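# Seat the white test cartridge in the analyser's holder

## Task

Place the white test cartridge into the round holder on top of the analyser and push it down until it clicks fully into place. The analyser must still be standing upright afterwards.

## Robot and tools

ROBOT AND FRAME. There are two arms, left_arm and right_arm, each ending in a parallel gripper. All reported positions share one scene frame, in metres. Its origin sits at table-top height, halfway between the two nominal arm bases. +x points out across the table, +z points up, and left_arm is on the +y side. The arm names do not match the sides of the camera images. The real bases are offset from their nominal spots; only a BASES line, if one appears, gives their calibrated positions. Printed hand poses can be off by a few centimetres, more at long reach. In each gripper's own axes, the fingers point along +z and close along y. end_effector_position is the point between the finger pads, about 1 cm behind the tips.

MOTION NUMBERS. Every motion command uses rows of 14 numbers, each between -1 and 1. The first 7 are for left_arm and the last 7 for right_arm, always in the order dx, dy, dz, rx, ry, rz, opening. Send both halves even if only one arm moves. The six pose numbers are an offset, not a pose. They count from that arm's Hand target as it stood when the action or move began, and they are expressed in that Hand target's own axes. 1.0 equals 0.6 m for dx, dy, dz and 180 degrees for rotation. rx, ry, rz together form a single rotation vector. Every row in one call counts from that same starting Hand target, not from the row before. Sending the same offset again therefore moves the arm further. Six zeros ask an arm to return to its current Hand target. Opening is absolute: +1 is fully open (0.094 m) and -1 is closed. On each control step the controller limits the commanded pose to 100 mm and 20 degrees away from the measured one. Very small moves may not start. Friction and weight can leave a free gripper a centimetre or more off target.

TOOLS.
execute_actions: takes "actions", a list with zero or one item, and an optional "cameras" list of names, ["all"] or [].
- An empty list returns the current state, with pictures.
- An action item {"rows": [...], "steps": n} holds 1 to 15 rows. n is from 11 to 15 control steps of 1/30 s each, with 15 as the default. One row is used per step, and the last row repeats if there are too few.
- A wait item {"steps": n} allows up to 300 steps, counted from the previous result, and your reply time counts toward them.
The result arrives 11 steps before the action ends. Those remaining steps run while you think, and the next action starts after them. This call only returns pictures when the list is empty or "cameras" requests them.

move: sends each gripper along a straight path toward its offset in "target". "target" is either one 14-number row or a list of up to 15 rows, all counted from the same starting Hand targets. "speed" is in m/s, from 0.002 to 0.5 with 0.25 as the default, and turning is capped at twice that value in rad/s. You may give one speed or one per target. "blend" is in metres and rounds the corners at intermediate targets; 0 stops at each one. "blocking"=false returns about 0.5 s after the move starts. Pictures come by default. Paths end together and are cut off after 10 s. They do not avoid obstacles or the other arm. Faster moves lag and stray more, and so do nearly straight arms. Opening changes on later targets are applied with the arms at rest. The result ends with a "move:" line. done means the arm is at rest within 10 mm and 2 degrees. off_target, moving, held and fault are other endings. limits=paced means the pose was clipped; limits=held means steps were withheld. Neither done nor off_target tells you whether anything was touched.

wait: "seconds" from 0 to 10. It sends nothing new and returns early if a running move ends.
stop: brakes a running move. It needs braking distance, and the fingers keep moving.
zoom_image: "camera" (cam_head_left, cam_head_right, cam_left_wrist or cam_right_wrist) and "region" [x0, y0, x1, y1], in pixels from the top-left corner, at most 504x504. It only works on the newest pictures.
finished_scene: "scene" is the current scene's number.

Cameras are all 672x504.

READING RESULTS. end_effector_position and end_effector_quat_wxyz give the gripper pose. Hand target is the pose that the next offsets count from. If a gripper rests short of it, send the missing distance as an offset. grip_measured uses the opening scale. Joint positions are in rad, and their last number per arm is the finger opening in metres. Joint velocities reading "within noise" means the arm is still. Joint torques follow the Joint positions order and include the arm's own weight. Positive means toward larger angles. Joints 1 to 3 wrap at ±28 N m. Joint ranges in rad: waist -2.618 to 3.054, shoulder 0 to 3.142, elbow 0 to 3.142 (straight at 2.901), wrist pitch -1.571 to 1.571, wrist yaw -1.571 to 1.571, wrist roll -2.094 to 2.094. MOTOR HOT appears at 75 °C. OVER-TEMPERATURE FAULT at 90 °C folds that arm away for good, and at 100 °C the arm collapses.

GRIPPING. Empty fingers read up to about 1.6 mm wide. On a hard part, a full squeeze reads up to about 0.064 narrower than the part, and more on small or round parts. The fingers press at their force limit (about 50-64 N per pad) once you command about 0.05 below the touch reading, or 0.11 for small or round items. Close slowly on fragile things. To release, command well above grip_measured.

AVOID. Do not drop the cartridge or release it while it is moving. Avoid slams, hard hits, excessive pushing and any contact between the two arms. Do not knock the analyser over, and never leave anything off the table. Parts may be briefly tugged or pushed by outside disturbances. Keep paths away from an arm's own base, since this can change its shoulder posture. Limit long holds, stretched-out arms and pushing toward unreachable poses, because all of these heat the motors. After a press, command the Hand target back behind the gripper so the arm stops pushing.

Each tool is called as name([rows], argument=value, ...), one row to a line, values as JSON.

## Session

execute_actions(actions=[])

Scene clock: 0.00 s of 4720.00 s.
left_arm: end_effector_position=(+0.1914, -0.0614, +0.2006) grip_measured=+1.000 end_effector_quat_wxyz=(+0.348, +0.558, +0.742, -0.131) | right_arm: end_effector_position=(+0.2569, -0.3382, +0.3103) grip_measured=+1.000 end_effector_quat_wxyz=(+0.635, +0.091, +0.740, +0.202)
Joint positions: left_arm=[-1.203 1.421 1.07 -0.465 -0.114 0.162 0.094] | right_arm=[-0.28 0.325 0.528 -0.329 -0.482 0.372 0.094]
Joint velocities: within noise
Joint torques (N m): no reading
Motor temperatures (°C): left_arm=[26 30 24 23 25 25 21] | right_arm=[24 30 30 30 25 20 22]
Heat: left arm: 30 °C; right arm: 30 °C.
Hand target: left_arm +0.1927, -0.0643, +0.2111; +0.360, +0.553, +0.739, -0.138 | right_arm +0.2556, -0.3376, +0.3201; +0.647, +0.084, +0.732, +0.199

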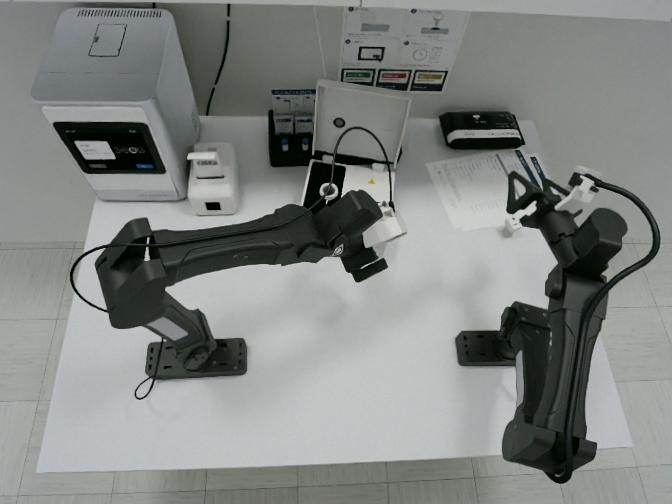

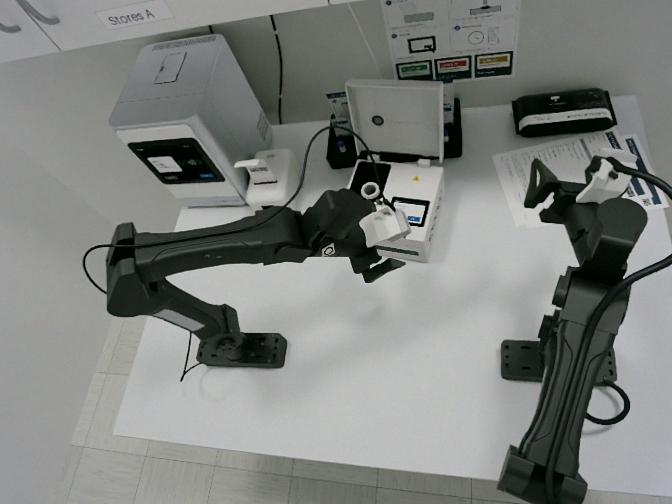

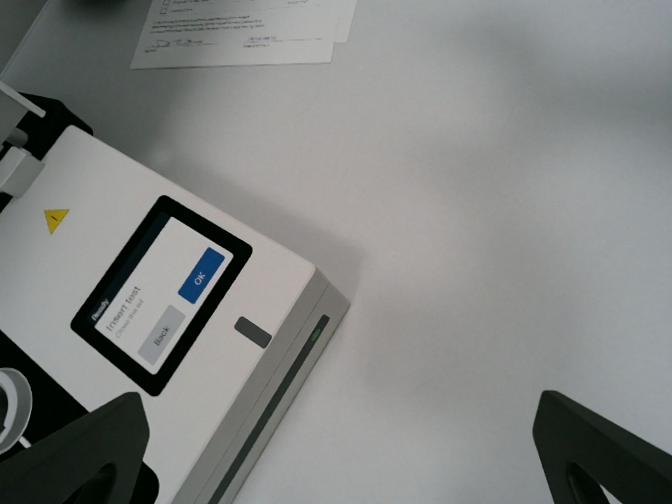

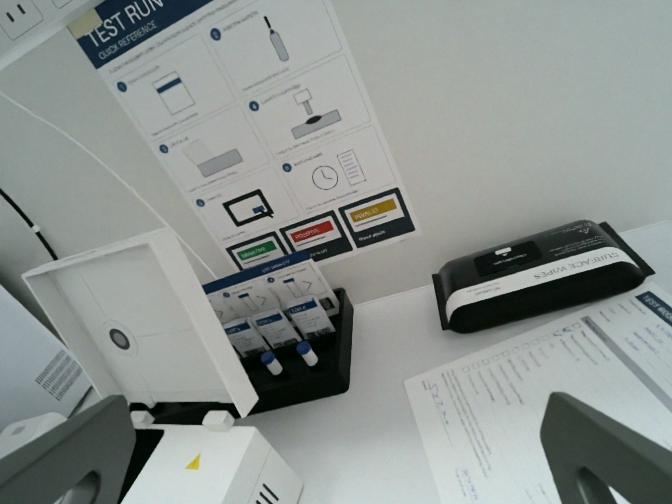

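zoom_image(camera="cam_head_left", region=[270, 70, 450, 205])

zoom_image(camera="cam_head_right", region=[310, 70, 490, 280])

zoom_image(camera="cam_head_left", region=[420, 90, 600, 260])

zoom_image(camera="cam_head_left", region=[160, 110, 290, 225])

Scaled by 2.800.

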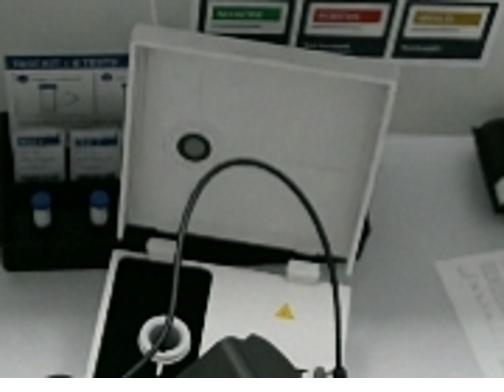

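Scaled by 2.400.

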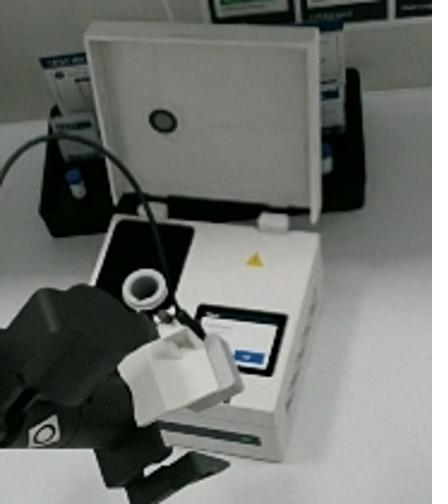

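Scaled by 2.800.

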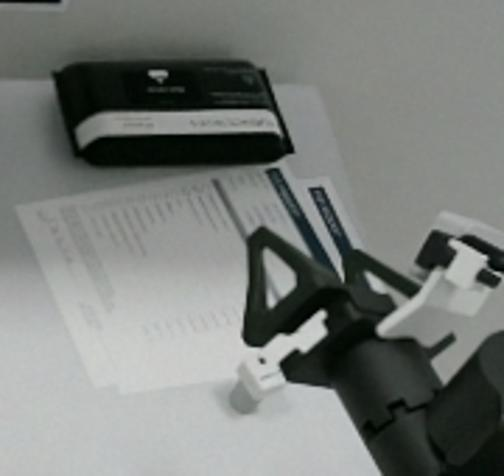

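Scaled by 3.877.

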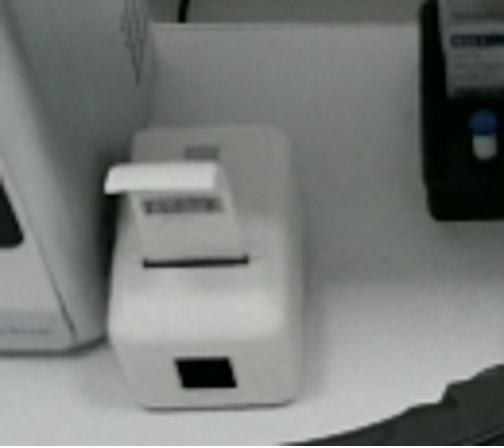

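move(target=[0.1448, 0.0035, -0.280, 0, 0, 0, 1, 0.0623, 0.0415, -0.0802, 0.139, 0.453, -0.059, 1], speed=0.25)

Scene clock: 9.87 s of 4720.00 s.
left_arm: end_effector_position=(+0.1201, +0.0995, +0.2618) grip_measured=+1.000 end_effector_quat_wxyz=(+0.350, +0.558, +0.740, -0.133) | right_arm: end_effector_position=(+0.2036, -0.3078, +0.3008) grip_measured=+1.000 end_effector_quat_wxyz=(+0.199, -0.004, +0.979, +0.049)
Joint positions: left_arm=[-1.229 0.757 0.976 -1.03 -0.13 0.147 0.094] | right_arm=[0.238 1.055 1.463 -1.565 -0.011 0.212 0.094]
Joint velocities: within noise
Joint torques (N m): left_arm=[-0.62 0.1 7.31 1.33 -0.16 -0.14] | right_arm=[0.5 -2.21 3.12 0.7 0.08 0.07]
Motor temperatures (°C): left_arm=[26 30 26 25 24 25 21] | right_arm=[24 30 31 32 25 20 22]
Heat: left arm: 30 °C; right arm: 32 °C.
Hand target: left_arm +0.1198, +0.1000, +0.2701; +0.360, +0.552, +0.739, -0.138 | right_arm +0.1994, -0.3096, +0.3000; +0.031, -0.001, +0.999, +0.008
Off the commanded pose: left_arm 0.008 m, 1 deg | right_arm 0.005 m, 24 deg; orientation clipped.
joint sent to its limit (right arm) — joint 4 (wrist pitch), lower limit.
Kept back: nothing.
move: off_target (right_arm); limits=paced

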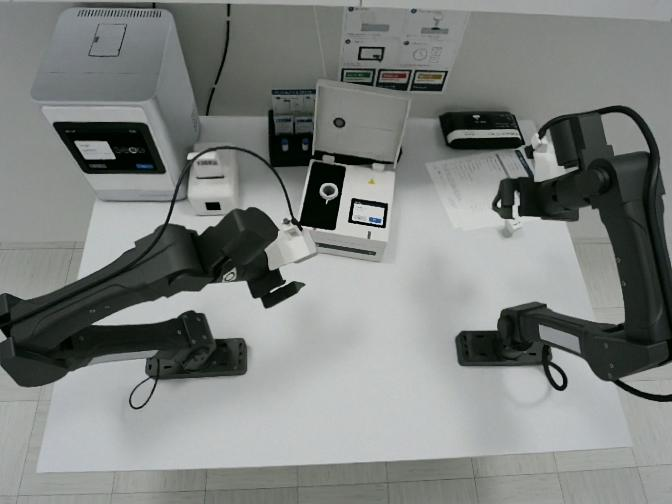

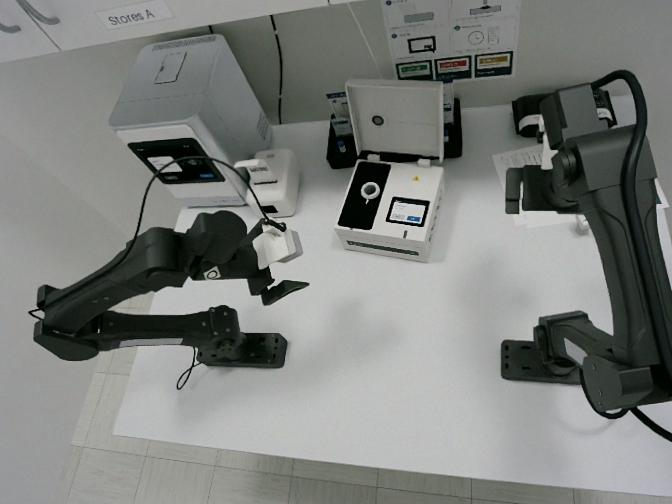

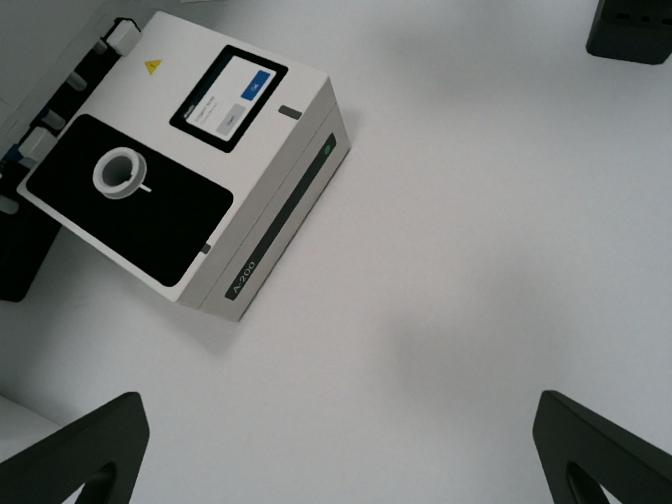

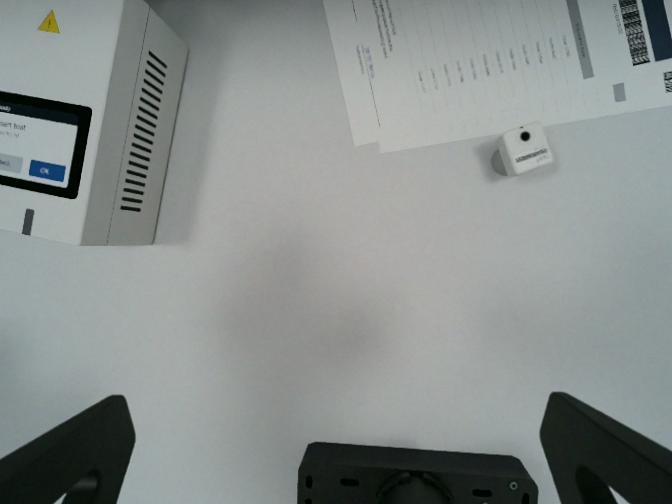

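zoom_image(camera="cam_right_wrist", region=[470, 100, 590, 190])

zoom_image(camera="cam_left_wrist", region=[10, 100, 260, 290])

zoom_image(camera="cam_head_left", region=[290, 150, 420, 270])

zoom_image(camera="cam_head_right", region=[320, 150, 460, 270])

Scaled by 4.200.

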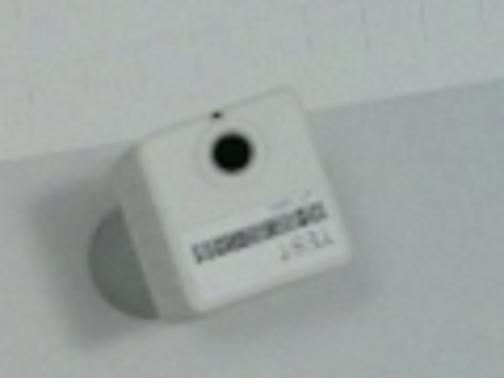

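Scaled by 2.016.

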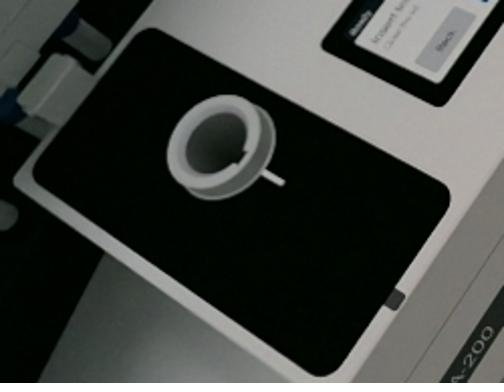

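Scaled by 3.877.

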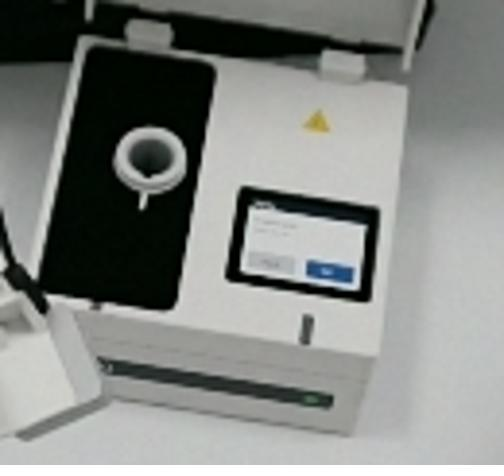

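Scaled by 3.600.

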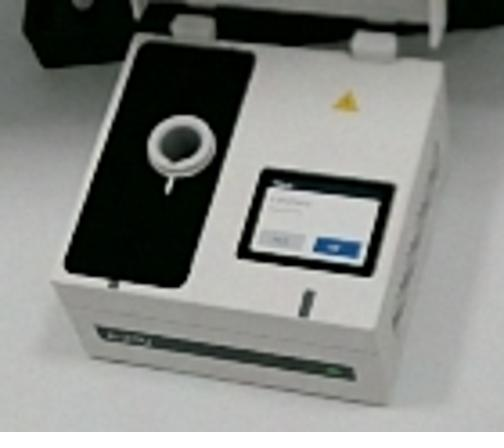

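move(target=[0, 0, 0, 0, 0, 0, 1, -0.1108, -0.136, 0.105, 0.0051, -0.0913, 0, 1], speed=0.2)

Scene clock: 19.50 s of 4720.00 s.
left_arm: end_effector_position=(+0.1200, +0.0999, +0.2614) grip_measured=+1.000 end_effector_quat_wxyz=(+0.349, +0.558, +0.741, -0.133) | right_arm: end_effector_position=(+0.2662, -0.3900, +0.2417) grip_measured=+1.000 end_effector_quat_wxyz=(+0.167, +0.004, +0.986, -0.003)
Joint positions: left_arm=[-1.229 0.757 0.976 -1.033 -0.13 0.146 0.094] | right_arm=[-0.177 1.229 1.317 -1.328 -0.057 -0.178 0.094]
Joint velocities: within noise
Joint torques (N m): left_arm=[-0.64 0.1 7.31 1.33 -0.16 -0.14] | right_arm=[-0.5 -3.3 3.92 0.84 -0.12 -0.14]
Motor temperatures (°C): left_arm=[26 30 26 25 24 25 21] | right_arm=[24 30 30 31 25 20 22]
Heat: left arm: 30 °C; right arm: 31 °C.
Hand target: left_arm +0.1197, +0.1000, +0.2701; +0.360, +0.553, +0.739, -0.138 | right_arm +0.2701, -0.3900, +0.2400; +0.174, +0.000, +0.985, +0.000
Off the commanded pose: left_arm 0.009 m, 2 deg | right_arm 0.004 m, 1 deg.
Kept back: nothing.
move: done

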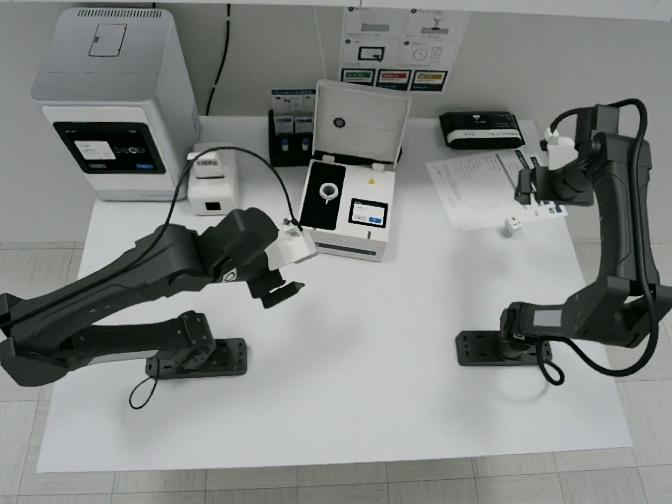

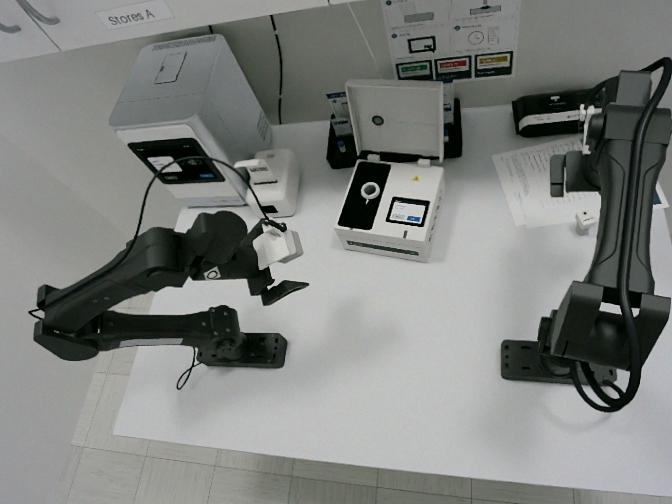

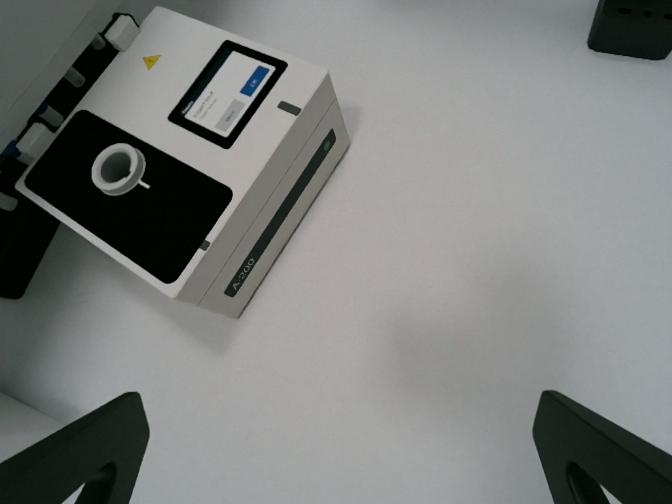

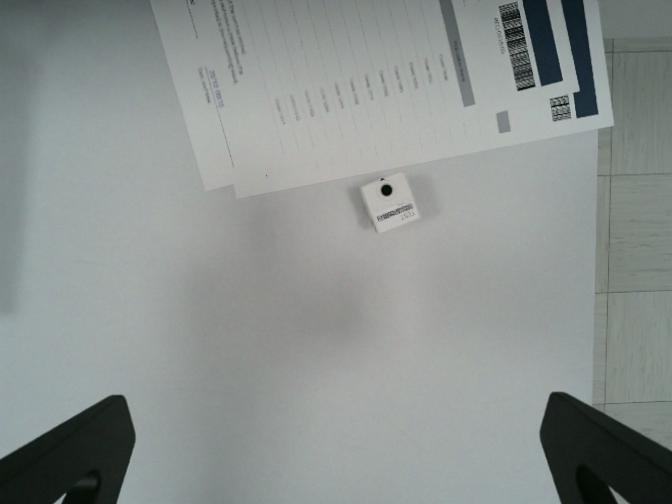

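zoom_image(camera="cam_right_wrist", region=[340, 150, 450, 250])

Scaled by 4.582.

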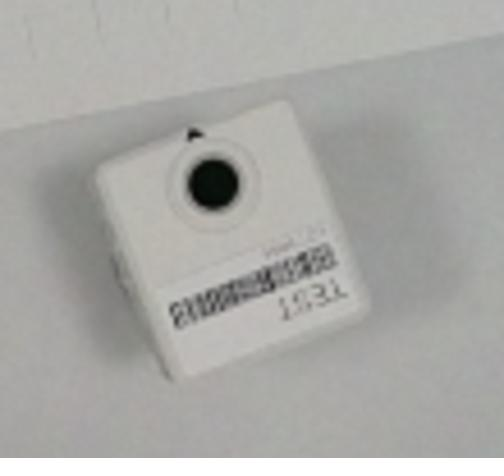

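move(target=[0, 0, 0, 0, 0, 0, 1, -0.0176, 0.0683, 0.1217, 0.1657, -0.0484, 0.3553, 1], speed=0.25)

Scene clock: 39.37 s of 4720.00 s.
left_arm: end_effector_position=(+0.1200, +0.1000, +0.2613) grip_measured=+1.000 end_effector_quat_wxyz=(+0.349, +0.559, +0.741, -0.133) | right_arm: end_effector_position=(+0.2987, -0.3479, +0.1668) grip_measured=+1.000 end_effector_quat_wxyz=(+0.199, +0.555, +0.795, -0.145)
Joint positions: left_arm=[-1.229 0.757 0.976 -1.033 -0.13 0.146 0.094] | right_arm=[0.338 1.551 1.244 -1.257 0.496 1.536 0.094]
Joint velocities: within noise
Joint torques (N m): left_arm=[-0.64 0.1 7.31 1.33 -0.16 -0.14] | right_arm=[0.43 -5.22 7.86 -0.14 0.54 0.06]
Motor temperatures (°C): left_arm=[26 30 27 26 24 25 21] | right_arm=[24 30 30 31 25 20 22]
Heat: left arm: 30 °C; right arm: 31 °C.
Hand target: left_arm +0.1197, +0.0999, +0.2701; +0.360, +0.553, +0.739, -0.138 | right_arm +0.3050, -0.3490, +0.1750; +0.212, +0.557, +0.789, -0.149
Off the commanded pose: left_arm 0.009 m, 2 deg | right_arm 0.010 m, 2 deg.
Kept back: nothing.
move: done

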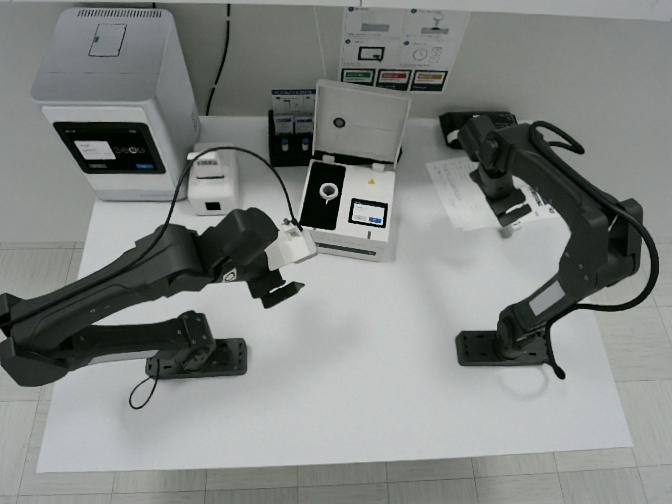

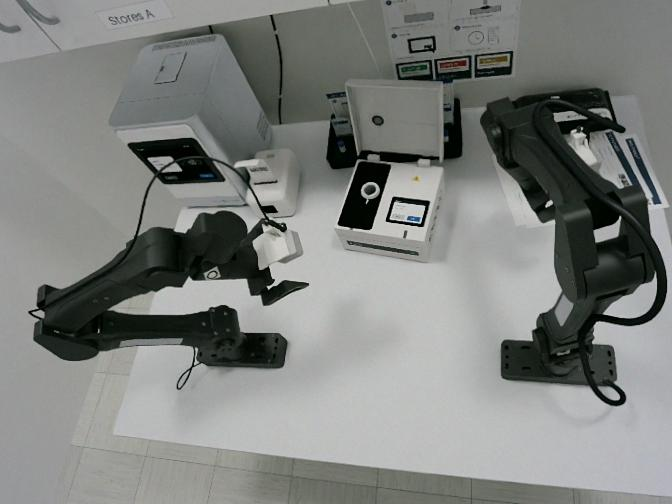

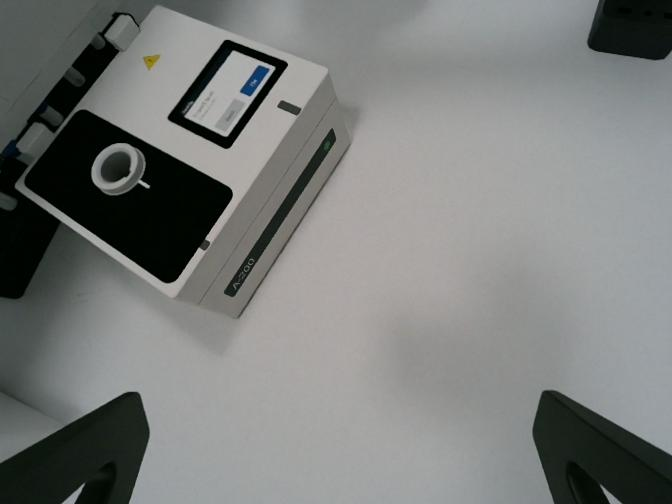

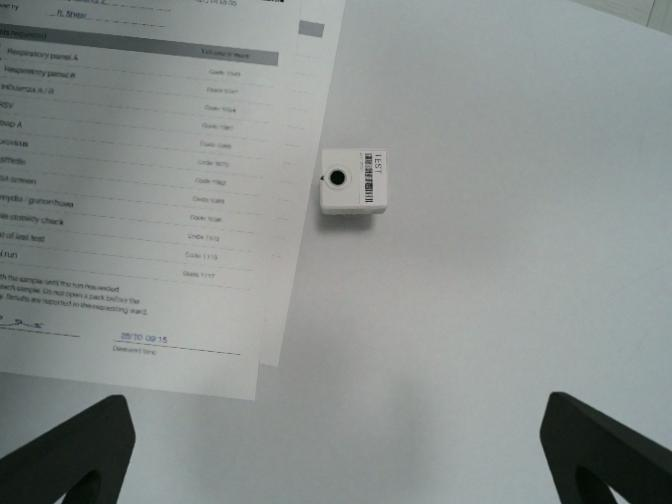

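zoom_image(camera="cam_right_wrist", region=[300, 135, 410, 235])

Scaled by 4.582.

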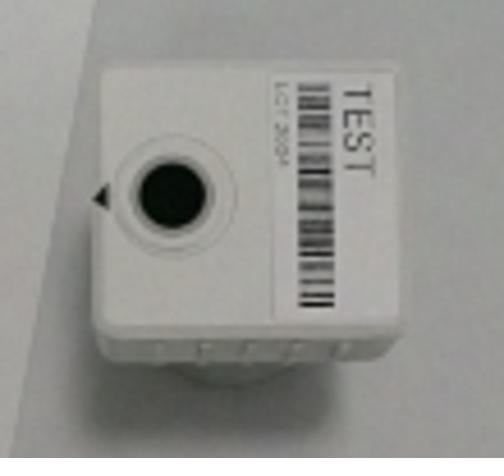

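move(target=[0, 0, 0, 0, 0, 0, 1, 0, -0.0133, 0.1333, 0, 0, 0, 1], speed=0.15, cameras=["cam_right_wrist"])

Scene clock: 42.13 s of 4720.00 s.
left_arm: end_effector_position=(+0.1200, +0.1000, +0.2613) grip_measured=+1.000 end_effector_quat_wxyz=(+0.349, +0.559, +0.741, -0.133) | right_arm: end_effector_position=(+0.3119, -0.3849, +0.1101) grip_measured=+1.000 end_effector_quat_wxyz=(+0.210, +0.561, +0.788, -0.139)
Joint positions: left_arm=[-1.229 0.757 0.976 -1.033 -0.13 0.146 0.094] | right_arm=[0.197 1.566 1.025 -0.924 0.498 1.387 0.094]
Joint velocities: within noise
Joint torques (N m): left_arm=[-0.64 0.12 7.31 1.33 -0.16 -0.14] | right_arm=[-0.5 -5.7 3.58 0.32 0.46 -0.12]
Motor temperatures (°C): left_arm=[26 29 27 26 24 25 21] | right_arm=[24 30 31 31 25 20 22]
Heat: left arm: 29 °C; right arm: 31 °C.
Hand target: left_arm +0.1197, +0.0999, +0.2702; +0.360, +0.553, +0.739, -0.138 | right_arm +0.3107, -0.3894, +0.1057; +0.211, +0.557, +0.789, -0.149
Off the commanded pose: left_arm 0.009 m, 2 deg | right_arm 0.006 m, 1 deg.
Kept back: nothing.
move: done
Images, in order (width x height): cam_right_wrist 672x504.

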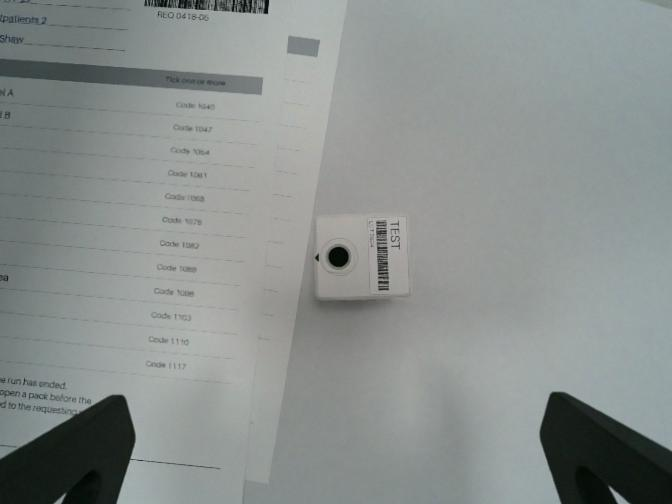

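zoom_image(camera="cam_right_wrist", region=[290, 190, 440, 320])

Scaled by 3.360.

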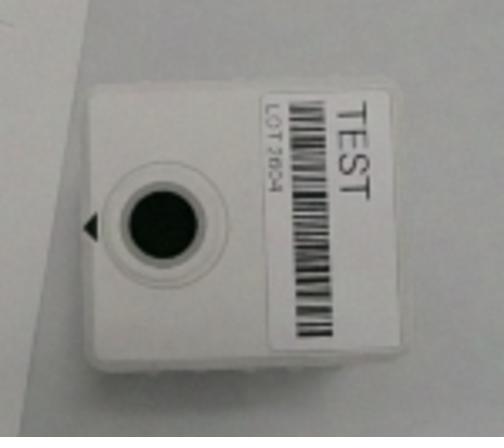

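move(target=[0, 0, 0, 0, 0, 0, 1, -0.02, -0.0133, 0.05, 0, 0, 0, 1], speed=0.1, cameras=["cam_right_wrist", "cam_head_left"])

Scene clock: 51.13 s of 4720.00 s.
left_arm: end_effector_position=(+0.1199, +0.1001, +0.2613) grip_measured=+1.000 end_effector_quat_wxyz=(+0.349, +0.559, +0.741, -0.133) | right_arm: end_effector_position=(+0.3138, -0.4132, +0.0925) grip_measured=+1.000 end_effector_quat_wxyz=(+0.215, +0.562, +0.787, -0.140)
Joint positions: left_arm=[-1.229 0.757 0.976 -1.033 -0.13 0.146 0.094] | right_arm=[0.096 1.566 0.944 -0.783 0.494 1.274 0.094]
Joint velocities: within noise
Joint torques (N m): left_arm=[-0.65 0.1 7.31 1.33 -0.17 -0.14] | right_arm=[-0.4 -5.18 3.54 0.47 0.34 -0.13]
Motor temperatures (°C): left_arm=[26 29 27 26 24 25 21] | right_arm=[24 30 30 31 25 20 22]
Heat: left arm: 29 °C; right arm: 31 °C.
Hand target: left_arm +0.1197, +0.1000, +0.2701; +0.360, +0.553, +0.739, -0.138 | right_arm +0.3117, -0.4160, +0.0857; +0.211, +0.557, +0.789, -0.149
Off the commanded pose: left_arm 0.009 m, 2 deg | right_arm 0.008 m, 1 deg.
Kept back: nothing.
move: done
Images, in order (width x height): cam_head_left 672x504, cam_right_wrist 672x504.

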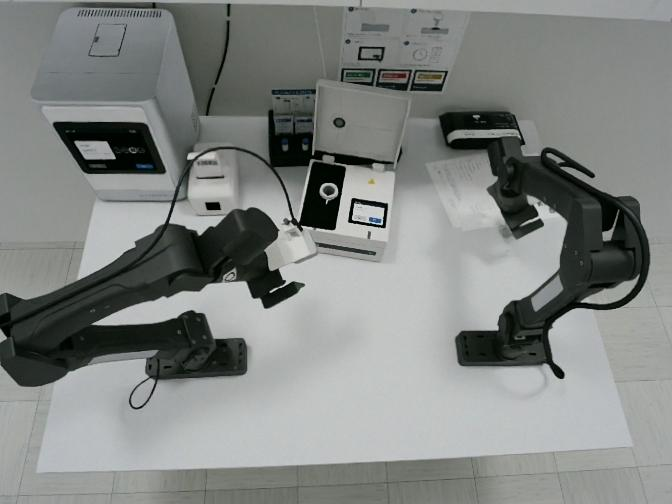

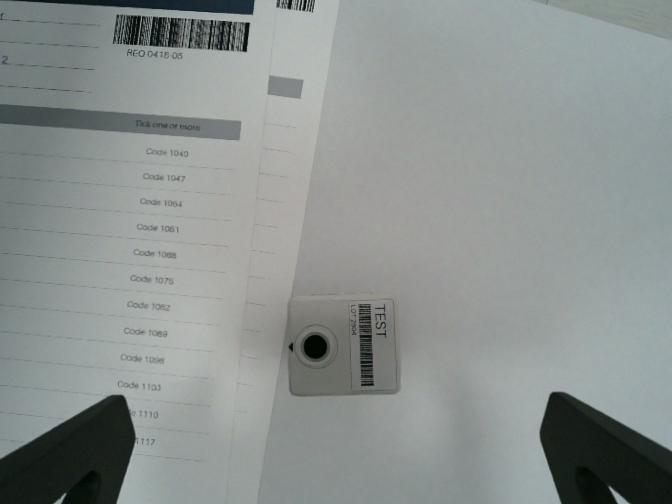

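zoom_image(camera="cam_right_wrist", region=[270, 275, 420, 415])

Scaled by 3.360.

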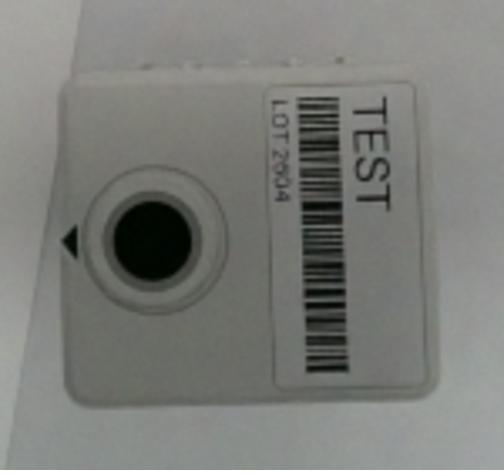

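move(target=[0, 0, 0, 0, 0, 0, 1, 0.0067, -0.0033, 0.0417, 0, 0, 0, 1], speed=0.08, cameras=["cam_right_wrist"])

Scene clock: 55.20 s of 4720.00 s.
left_arm: end_effector_position=(+0.1199, +0.1001, +0.2613) grip_measured=+1.000 end_effector_quat_wxyz=(+0.349, +0.559, +0.741, -0.133) | right_arm: end_effector_position=(+0.3151, -0.4223, +0.0678) grip_measured=+1.000 end_effector_quat_wxyz=(+0.214, +0.561, +0.787, -0.142)
Joint positions: left_arm=[-1.229 0.757 0.976 -1.033 -0.13 0.146 0.094] | right_arm=[0.061 1.611 0.881 -0.661 0.489 1.234 0.094]
Joint velocities: within noise
Joint torques (N m): left_arm=[-0.64 0.12 7.31 1.33 -0.16 -0.14] | right_arm=[-0.43 -5.67 3.41 0.47 0.36 -0.16]
Motor temperatures (°C): left_arm=[26 29 27 27 24 25 21] | right_arm=[24 30 30 30 25 20 22]
Heat: left arm: 29 °C; right arm: 30 °C.
Hand target: left_arm +0.1197, +0.0999, +0.2701; +0.360, +0.553, +0.739, -0.138 | right_arm +0.3130, -0.4251, +0.0621; +0.212, +0.557, +0.789, -0.149
Off the commanded pose: left_arm 0.009 m, 2 deg | right_arm 0.007 m, 1 deg.
Kept back: nothing.
move: done
Images, in order (width x height): cam_right_wrist 672x504.

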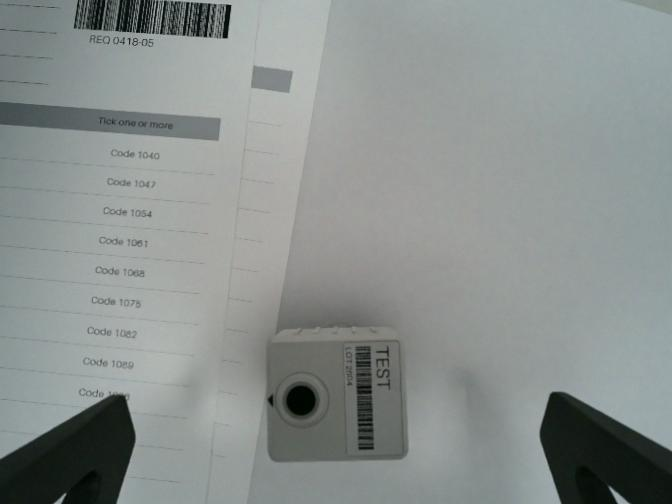

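zoom_image(camera="cam_head_left", region=[480, 180, 560, 260])

zoom_image(camera="cam_head_right", region=[540, 150, 640, 250])

This scene's latest camera images include none from cam_head_left. They are from: cam_right_wrist. cam_head_left's image comes with the result of a call that names it in "cameras".

This scene's latest camera images include none from cam_head_right. They are from: cam_right_wrist. cam_head_right's image comes with the result of a call that names it in "cameras".

move(target=[0, 0, 0, 0, 0, 0, 1, 0.005, 0, 0.0183, 0, 0, 0, 1], speed=0.06, cameras=["cam_right_wrist", "cam_head_left", "cam_head_right"])

Scene clock: 58.90 s of 4720.00 s.
left_arm: end_effector_position=(+0.1199, +0.1001, +0.2613) grip_measured=+1.000 end_effector_quat_wxyz=(+0.349, +0.559, +0.741, -0.133) | right_arm: end_effector_position=(+0.3166, -0.4248, +0.0570) grip_measured=+1.000 end_effector_quat_wxyz=(+0.214, +0.561, +0.787, -0.141)
Joint positions: left_arm=[-1.229 0.757 0.976 -1.033 -0.13 0.146 0.094] | right_arm=[0.052 1.635 0.858 -0.606 0.487 1.223 0.094]
Joint velocities: within noise
Joint torques (N m): left_arm=[-0.64 0.12 7.31 1.33 -0.16 -0.14] | right_arm=[-0.54 -5.65 3.28 0.5 0.35 -0.11]
Motor temperatures (°C): left_arm=[26 29 27 27 24 25 21] | right_arm=[24 30 30 30 25 20 22]
Heat: left arm: 29 °C; right arm: 30 °C.
Hand target: left_arm +0.1197, +0.0999, +0.2701; +0.360, +0.553, +0.739, -0.138 | right_arm +0.3138, -0.4279, +0.0510; +0.211, +0.557, +0.789, -0.149
Off the commanded pose: left_arm 0.009 m, 2 deg | right_arm 0.007 m, 1 deg.
Kept back: nothing.
move: done
Images, in order (width x height): cam_head_left 672x504, cam_head_right 672x504, cam_right_wrist 672x504.

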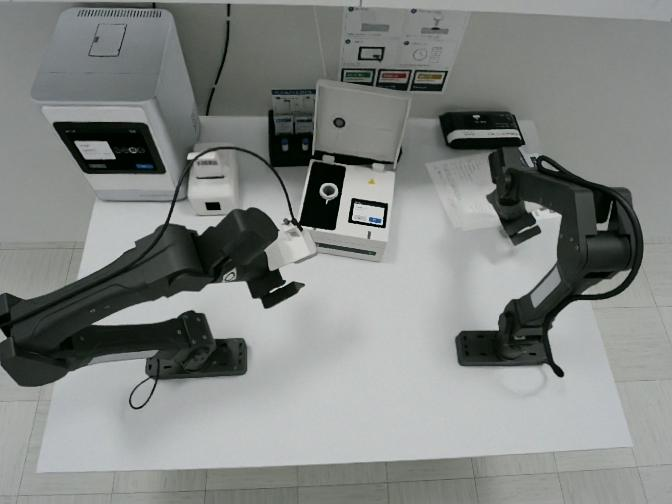

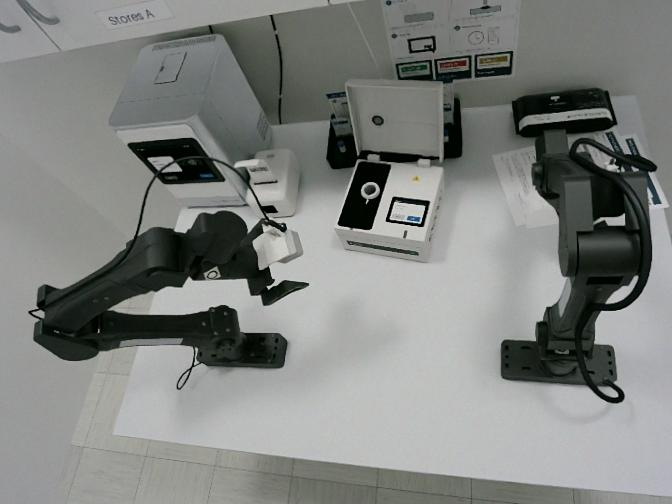

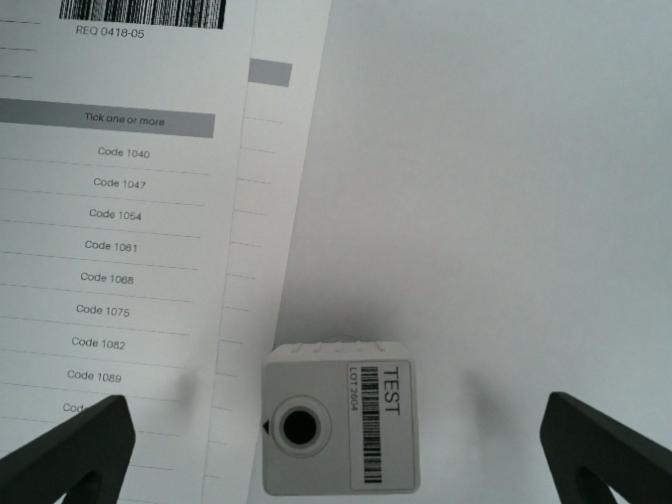

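move(target=[0, 0, 0, 0, 0, 0, 1, 0, 0, 0, 0, 0, 0, -0.12], speed=0.06, cameras=["cam_right_wrist"])

zoom_image(camera="cam_right_wrist", region=[200, 320, 480, 504])

Scene clock: 60.13 s of 4720.00 s.
left_arm: end_effector_position=(+0.1199, +0.1001, +0.2613) grip_measured=+1.000 end_effector_quat_wxyz=(+0.349, +0.559, +0.741, -0.133) | right_arm: end_effector_position=(+0.3170, -0.4248, +0.0571) grip_measured=-0.117 end_effector_quat_wxyz=(+0.215, +0.560, +0.787, -0.140)
Joint positions: left_arm=[-1.229 0.757 0.976 -1.033 -0.13 0.146 0.094] | right_arm=[0.052 1.635 0.858 -0.604 0.487 1.222 0.041]
Joint velocities: within noise
Joint torques (N m): left_arm=[-0.65 0.12 7.31 1.33 -0.16 -0.14] | right_arm=[-0.55 -5.67 3.28 0.51 0.35 -0.1]
Motor temperatures (°C): left_arm=[26 29 27 27 24 25 21] | right_arm=[24 30 30 30 25 20 22]
Heat: left arm: 29 °C; right arm: 30 °C.
Hand target: left_arm +0.1197, +0.0999, +0.2701; +0.360, +0.553, +0.739, -0.138 | right_arm +0.3138, -0.4279, +0.0510; +0.211, +0.557, +0.789, -0.149
Off the commanded pose: left_arm 0.009 m, 2 deg | right_arm 0.008 m, 1 deg.
Kept back: nothing.
move: done
Images, in order (width x height): cam_right_wrist 672x504.

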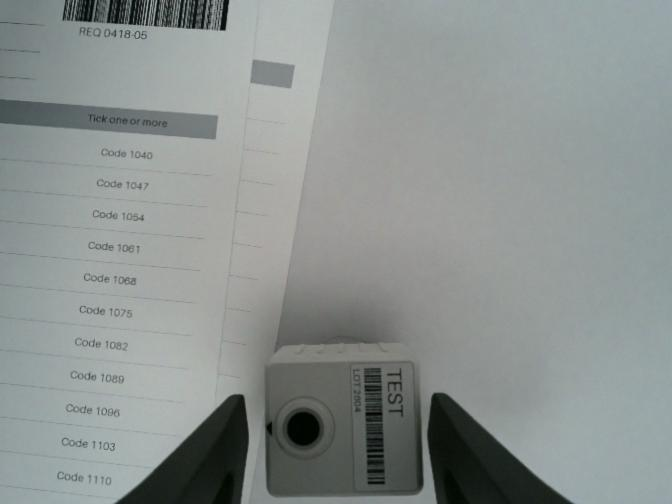

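Scaled by 1.800.

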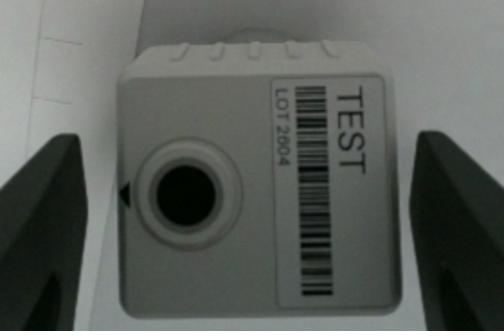

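execute_actions([
  {"rows": [[0,0,0,0,0,0,1,0,0,0,0,0,0,-0.14],[0,0,0,0,0,0,1,0,0,0,0,0,0,-0.16],[0,0,0,0,0,0,1,0,0,0,0,0,0,-0.18],[0,0,0,0,0,0,1,0,0,0,0,0,0,-0.20],[0,0,0,0,0,0,1,0,0,0,0,0,0,-0.22],[0,0,0,0,0,0,1,0,0,0,0,0,0,-0.24],[0,0,0,0,0,0,1,0,0,0,0,0,0,-0.26],[0,0,0,0,0,0,1,0,0,0,0,0,0,-0.28],[0,0,0,0,0,0,1,0,0,0,0,0,0,-0.30],[0,0,0,0,0,0,1,0,0,0,0,0,0,-0.32],[0,0,0,0,0,0,1,0,0,0,0,0,0,-0.34],[0,0,0,0,0,0,1,0,0,0,0,0,0,-0.36],[0,0,0,0,0,0,1,0,0,0,0,0,0,-0.38],[0,0,0,0,0,0,1,0,0,0,0,0,0,-0.41],[0,0,0,0,0,0,1,0,0,0,0,0,0,-0.44]], "steps": 15},
])

execute_actions([
  {"steps": 30},
], cameras=["cam_right_wrist"])

zoom_image(camera="cam_right_wrist", region=[200, 320, 480, 504])

Scene clock: 62.40 s of 4720.00 s.
left_arm: end_effector_position=(+0.1199, +0.1001, +0.2613) grip_measured=+1.000 end_effector_quat_wxyz=(+0.349, +0.559, +0.741, -0.133) | right_arm: end_effector_position=(+0.3171, -0.4248, +0.0571) grip_measured=-0.188 end_effector_quat_wxyz=(+0.215, +0.560, +0.787, -0.140)
Joint positions: left_arm=[-1.229 0.757 0.976 -1.033 -0.13 0.146 0.094] | right_arm=[0.052 1.635 0.858 -0.604 0.487 1.222 0.038]
Joint velocities: left_arm=[within noise] | right_arm=[0.027 -0.012 -0.012 0.007 -0.051 0.022 -0.02]
Joint torques (N m): left_arm=[-0.64 0.12 7.32 1.33 -0.16 -0.14] | right_arm=[-0.5 -5.67 3.28 0.51 0.36 -0.12]
Motor temperatures (°C): left_arm=[26 29 27 27 24 25 21] | right_arm=[24 30 30 30 25 20 22]
Heat: left arm: 29 °C; right arm: 30 °C.
Hand target: left_arm +0.1197, +0.0999, +0.2701; +0.360, +0.553, +0.739, -0.138 | right_arm +0.3138, -0.4279, +0.0510; +0.211, +0.557, +0.789, -0.149
Steps of this call (1-64: nothing new was sent; 65-68: this action's first 4). Readings (end_effector_position of left_arm | right_arm):
65: (+0.1199, +0.1001, +0.2613) | (+0.3171, -0.4248, +0.0571)
66: (+0.1199, +0.1001, +0.2613) | (+0.3171, -0.4248, +0.0571)
68: the state above

Scene clock: 63.40 s of 4720.00 s.
left_arm: end_effector_position=(+0.1199, +0.1001, +0.2613) grip_measured=+1.000 end_effector_quat_wxyz=(+0.349, +0.559, +0.741, -0.133) | right_arm: end_effector_position=(+0.3171, -0.4248, +0.0571) grip_measured=-0.308 end_effector_quat_wxyz=(+0.215, +0.560, +0.787, -0.140)
Joint positions: left_arm=[-1.229 0.757 0.976 -1.033 -0.13 0.146 0.094] | right_arm=[0.052 1.635 0.858 -0.604 0.487 1.222 0.032]
Joint velocities: within noise
Joint torques (N m): left_arm=[-0.64 0.12 7.31 1.33 -0.16 -0.14] | right_arm=[-0.47 -5.7 3.3 0.52 0.34 -0.13]
Motor temperatures (°C): left_arm=[26 29 27 27 24 25 21] | right_arm=[24 30 30 30 25 20 22]
Heat: left arm: 29 °C; right arm: 30 °C.
Hand target: left_arm +0.1197, +0.0999, +0.2701; +0.360, +0.553, +0.739, -0.138 | right_arm +0.3138, -0.4279, +0.0510; +0.211, +0.557, +0.789, -0.149
Off the commanded pose: left_arm 0.009 m, 2 deg | right_arm 0.008 m, 1 deg.
Steps of this call (1-11: your previous action's last 11; 12-30: nothing new was sent). Readings (end_effector_position of left_arm | right_arm):
1: (+0.1199, +0.1001, +0.2613) | (+0.3171, -0.4248, +0.0571)
2: (+0.1199, +0.1001, +0.2613) | (+0.3171, -0.4248, +0.0571)
4: (+0.1199, +0.1001, +0.2613) | (+0.3171, -0.4248, +0.0571)
8: (+0.1199, +0.1001, +0.2613) | (+0.3171, -0.4248, +0.0571)
30: the state above
Images, in order (width x height): cam_right_wrist 672x504.

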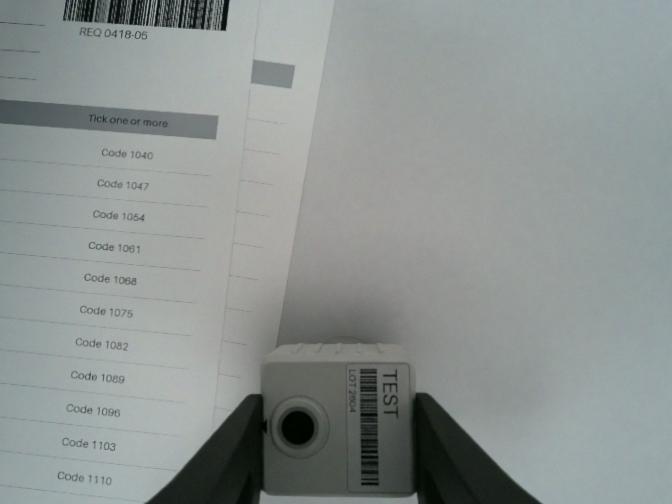

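Scaled by 1.800.

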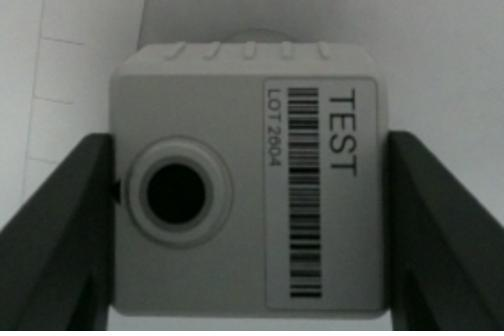

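execute_actions([
  {"rows": [[0,0,0,0,0,0,1,0,0,0,0,0,0,-0.36],[0,0,0,0,0,0,1,0,0,0,0,0,0,-0.33],[0,0,0,0,0,0,1,0,0,0,0,0,0,-0.30],[0,0,0,0,0,0,1,0,0,0,0,0,0,-0.27],[0,0,0,0,0,0,1,0,0,0,0,0,0,-0.24],[0,0,0,0,0,0,1,0,0,0,0,0,0,-0.21],[0,0,0,0,0,0,1,0,0,0,0,0,0,-0.18],[0,0,0,0,0,0,1,0,0,0,0,0,0,-0.15],[0,0,0,0,0,0,1,0,0,0,0,0,0,-0.12]], "steps": 15},
])

move(target=[0, 0, 0, 0, 0, 0, 1, 0.0083, 0, 0.0083, 0, 0, 0, -0.12], speed=0.04, cameras=["cam_right_wrist"])

zoom_image(camera="cam_right_wrist", region=[200, 320, 480, 504])

Scene clock: 68.97 s of 4720.00 s.
left_arm: end_effector_position=(+0.1199, +0.1001, +0.2613) grip_measured=+1.000 end_effector_quat_wxyz=(+0.349, +0.559, +0.741, -0.133) | right_arm: end_effector_position=(+0.3171, -0.4248, +0.0571) grip_measured=-0.279 end_effector_quat_wxyz=(+0.215, +0.560, +0.787, -0.140)
Joint positions: left_arm=[-1.229 0.757 0.976 -1.033 -0.13 0.146 0.094] | right_arm=[0.052 1.635 0.858 -0.604 0.487 1.222 0.034]
Joint velocities: left_arm=[within noise] | right_arm=[0.012 -0.002 0.037 -0.007 -0.11 0.022 0.011]
Joint torques (N m): left_arm=[-0.64 0.1 7.31 1.34 -0.16 -0.14] | right_arm=[-0.49 -5.74 3.28 0.49 0.36 -0.11]
Motor temperatures (°C): left_arm=[26 29 27 27 24 25 21] | right_arm=[24 30 30 30 25 20 23]
Heat: left arm: 29 °C; right arm: 30 °C.
Hand target: left_arm +0.1197, +0.0999, +0.2701; +0.360, +0.553, +0.739, -0.138 | right_arm +0.3138, -0.4279, +0.0510; +0.211, +0.557, +0.789, -0.149
Steps of this call (1-163: nothing new was sent; 164-167: this action's first 4). Readings (end_effector_position of left_arm | right_arm):
164: (+0.1199, +0.1001, +0.2613) | (+0.3171, -0.4248, +0.0571)
165: (+0.1199, +0.1001, +0.2613) | (+0.3171, -0.4248, +0.0571)
167: the state above

Scene clock: 70.07 s of 4720.00 s.
left_arm: end_effector_position=(+0.1199, +0.1001, +0.2613) grip_measured=+1.000 end_effector_quat_wxyz=(+0.349, +0.559, +0.741, -0.133) | right_arm: end_effector_position=(+0.3156, -0.4248, +0.0502) grip_measured=-0.123 end_effector_quat_wxyz=(+0.213, +0.560, +0.788, -0.142)
Joint positions: left_arm=[-1.229 0.757 0.976 -1.033 -0.13 0.146 0.094] | right_arm=[0.052 1.649 0.843 -0.58 0.487 1.222 0.041]
Joint velocities: within noise
Joint torques (N m): left_arm=[-0.62 0.12 7.31 1.34 -0.16 -0.14] | right_arm=[0.12 -5.67 3.19 0.5 0.36 -0.05]
Motor temperatures (°C): left_arm=[26 29 27 27 24 25 21] | right_arm=[24 30 30 30 25 20 23]
Heat: left arm: 29 °C; right arm: 30 °C.
Hand target: left_arm +0.1197, +0.0999, +0.2701; +0.360, +0.553, +0.739, -0.138 | right_arm +0.3134, -0.4262, +0.0444; +0.212, +0.557, +0.789, -0.149
Off your previous action's commanded pose at its last step (step 11 of this call): left_arm 0.009 m, 2 deg | right_arm 0.008 m, 1 deg.
Off the commanded pose: left_arm 0.009 m, 2 deg | right_arm 0.007 m, 1 deg.
Kept back: nothing.
move: done
Images, in order (width x height): cam_right_wrist 672x504.

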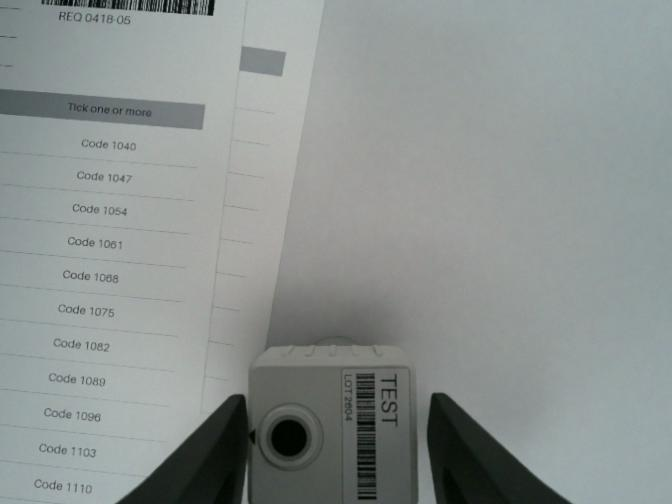

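Scaled by 1.800.

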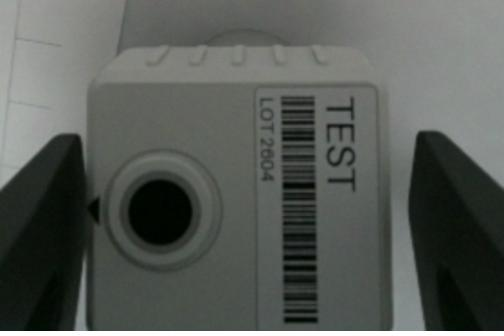

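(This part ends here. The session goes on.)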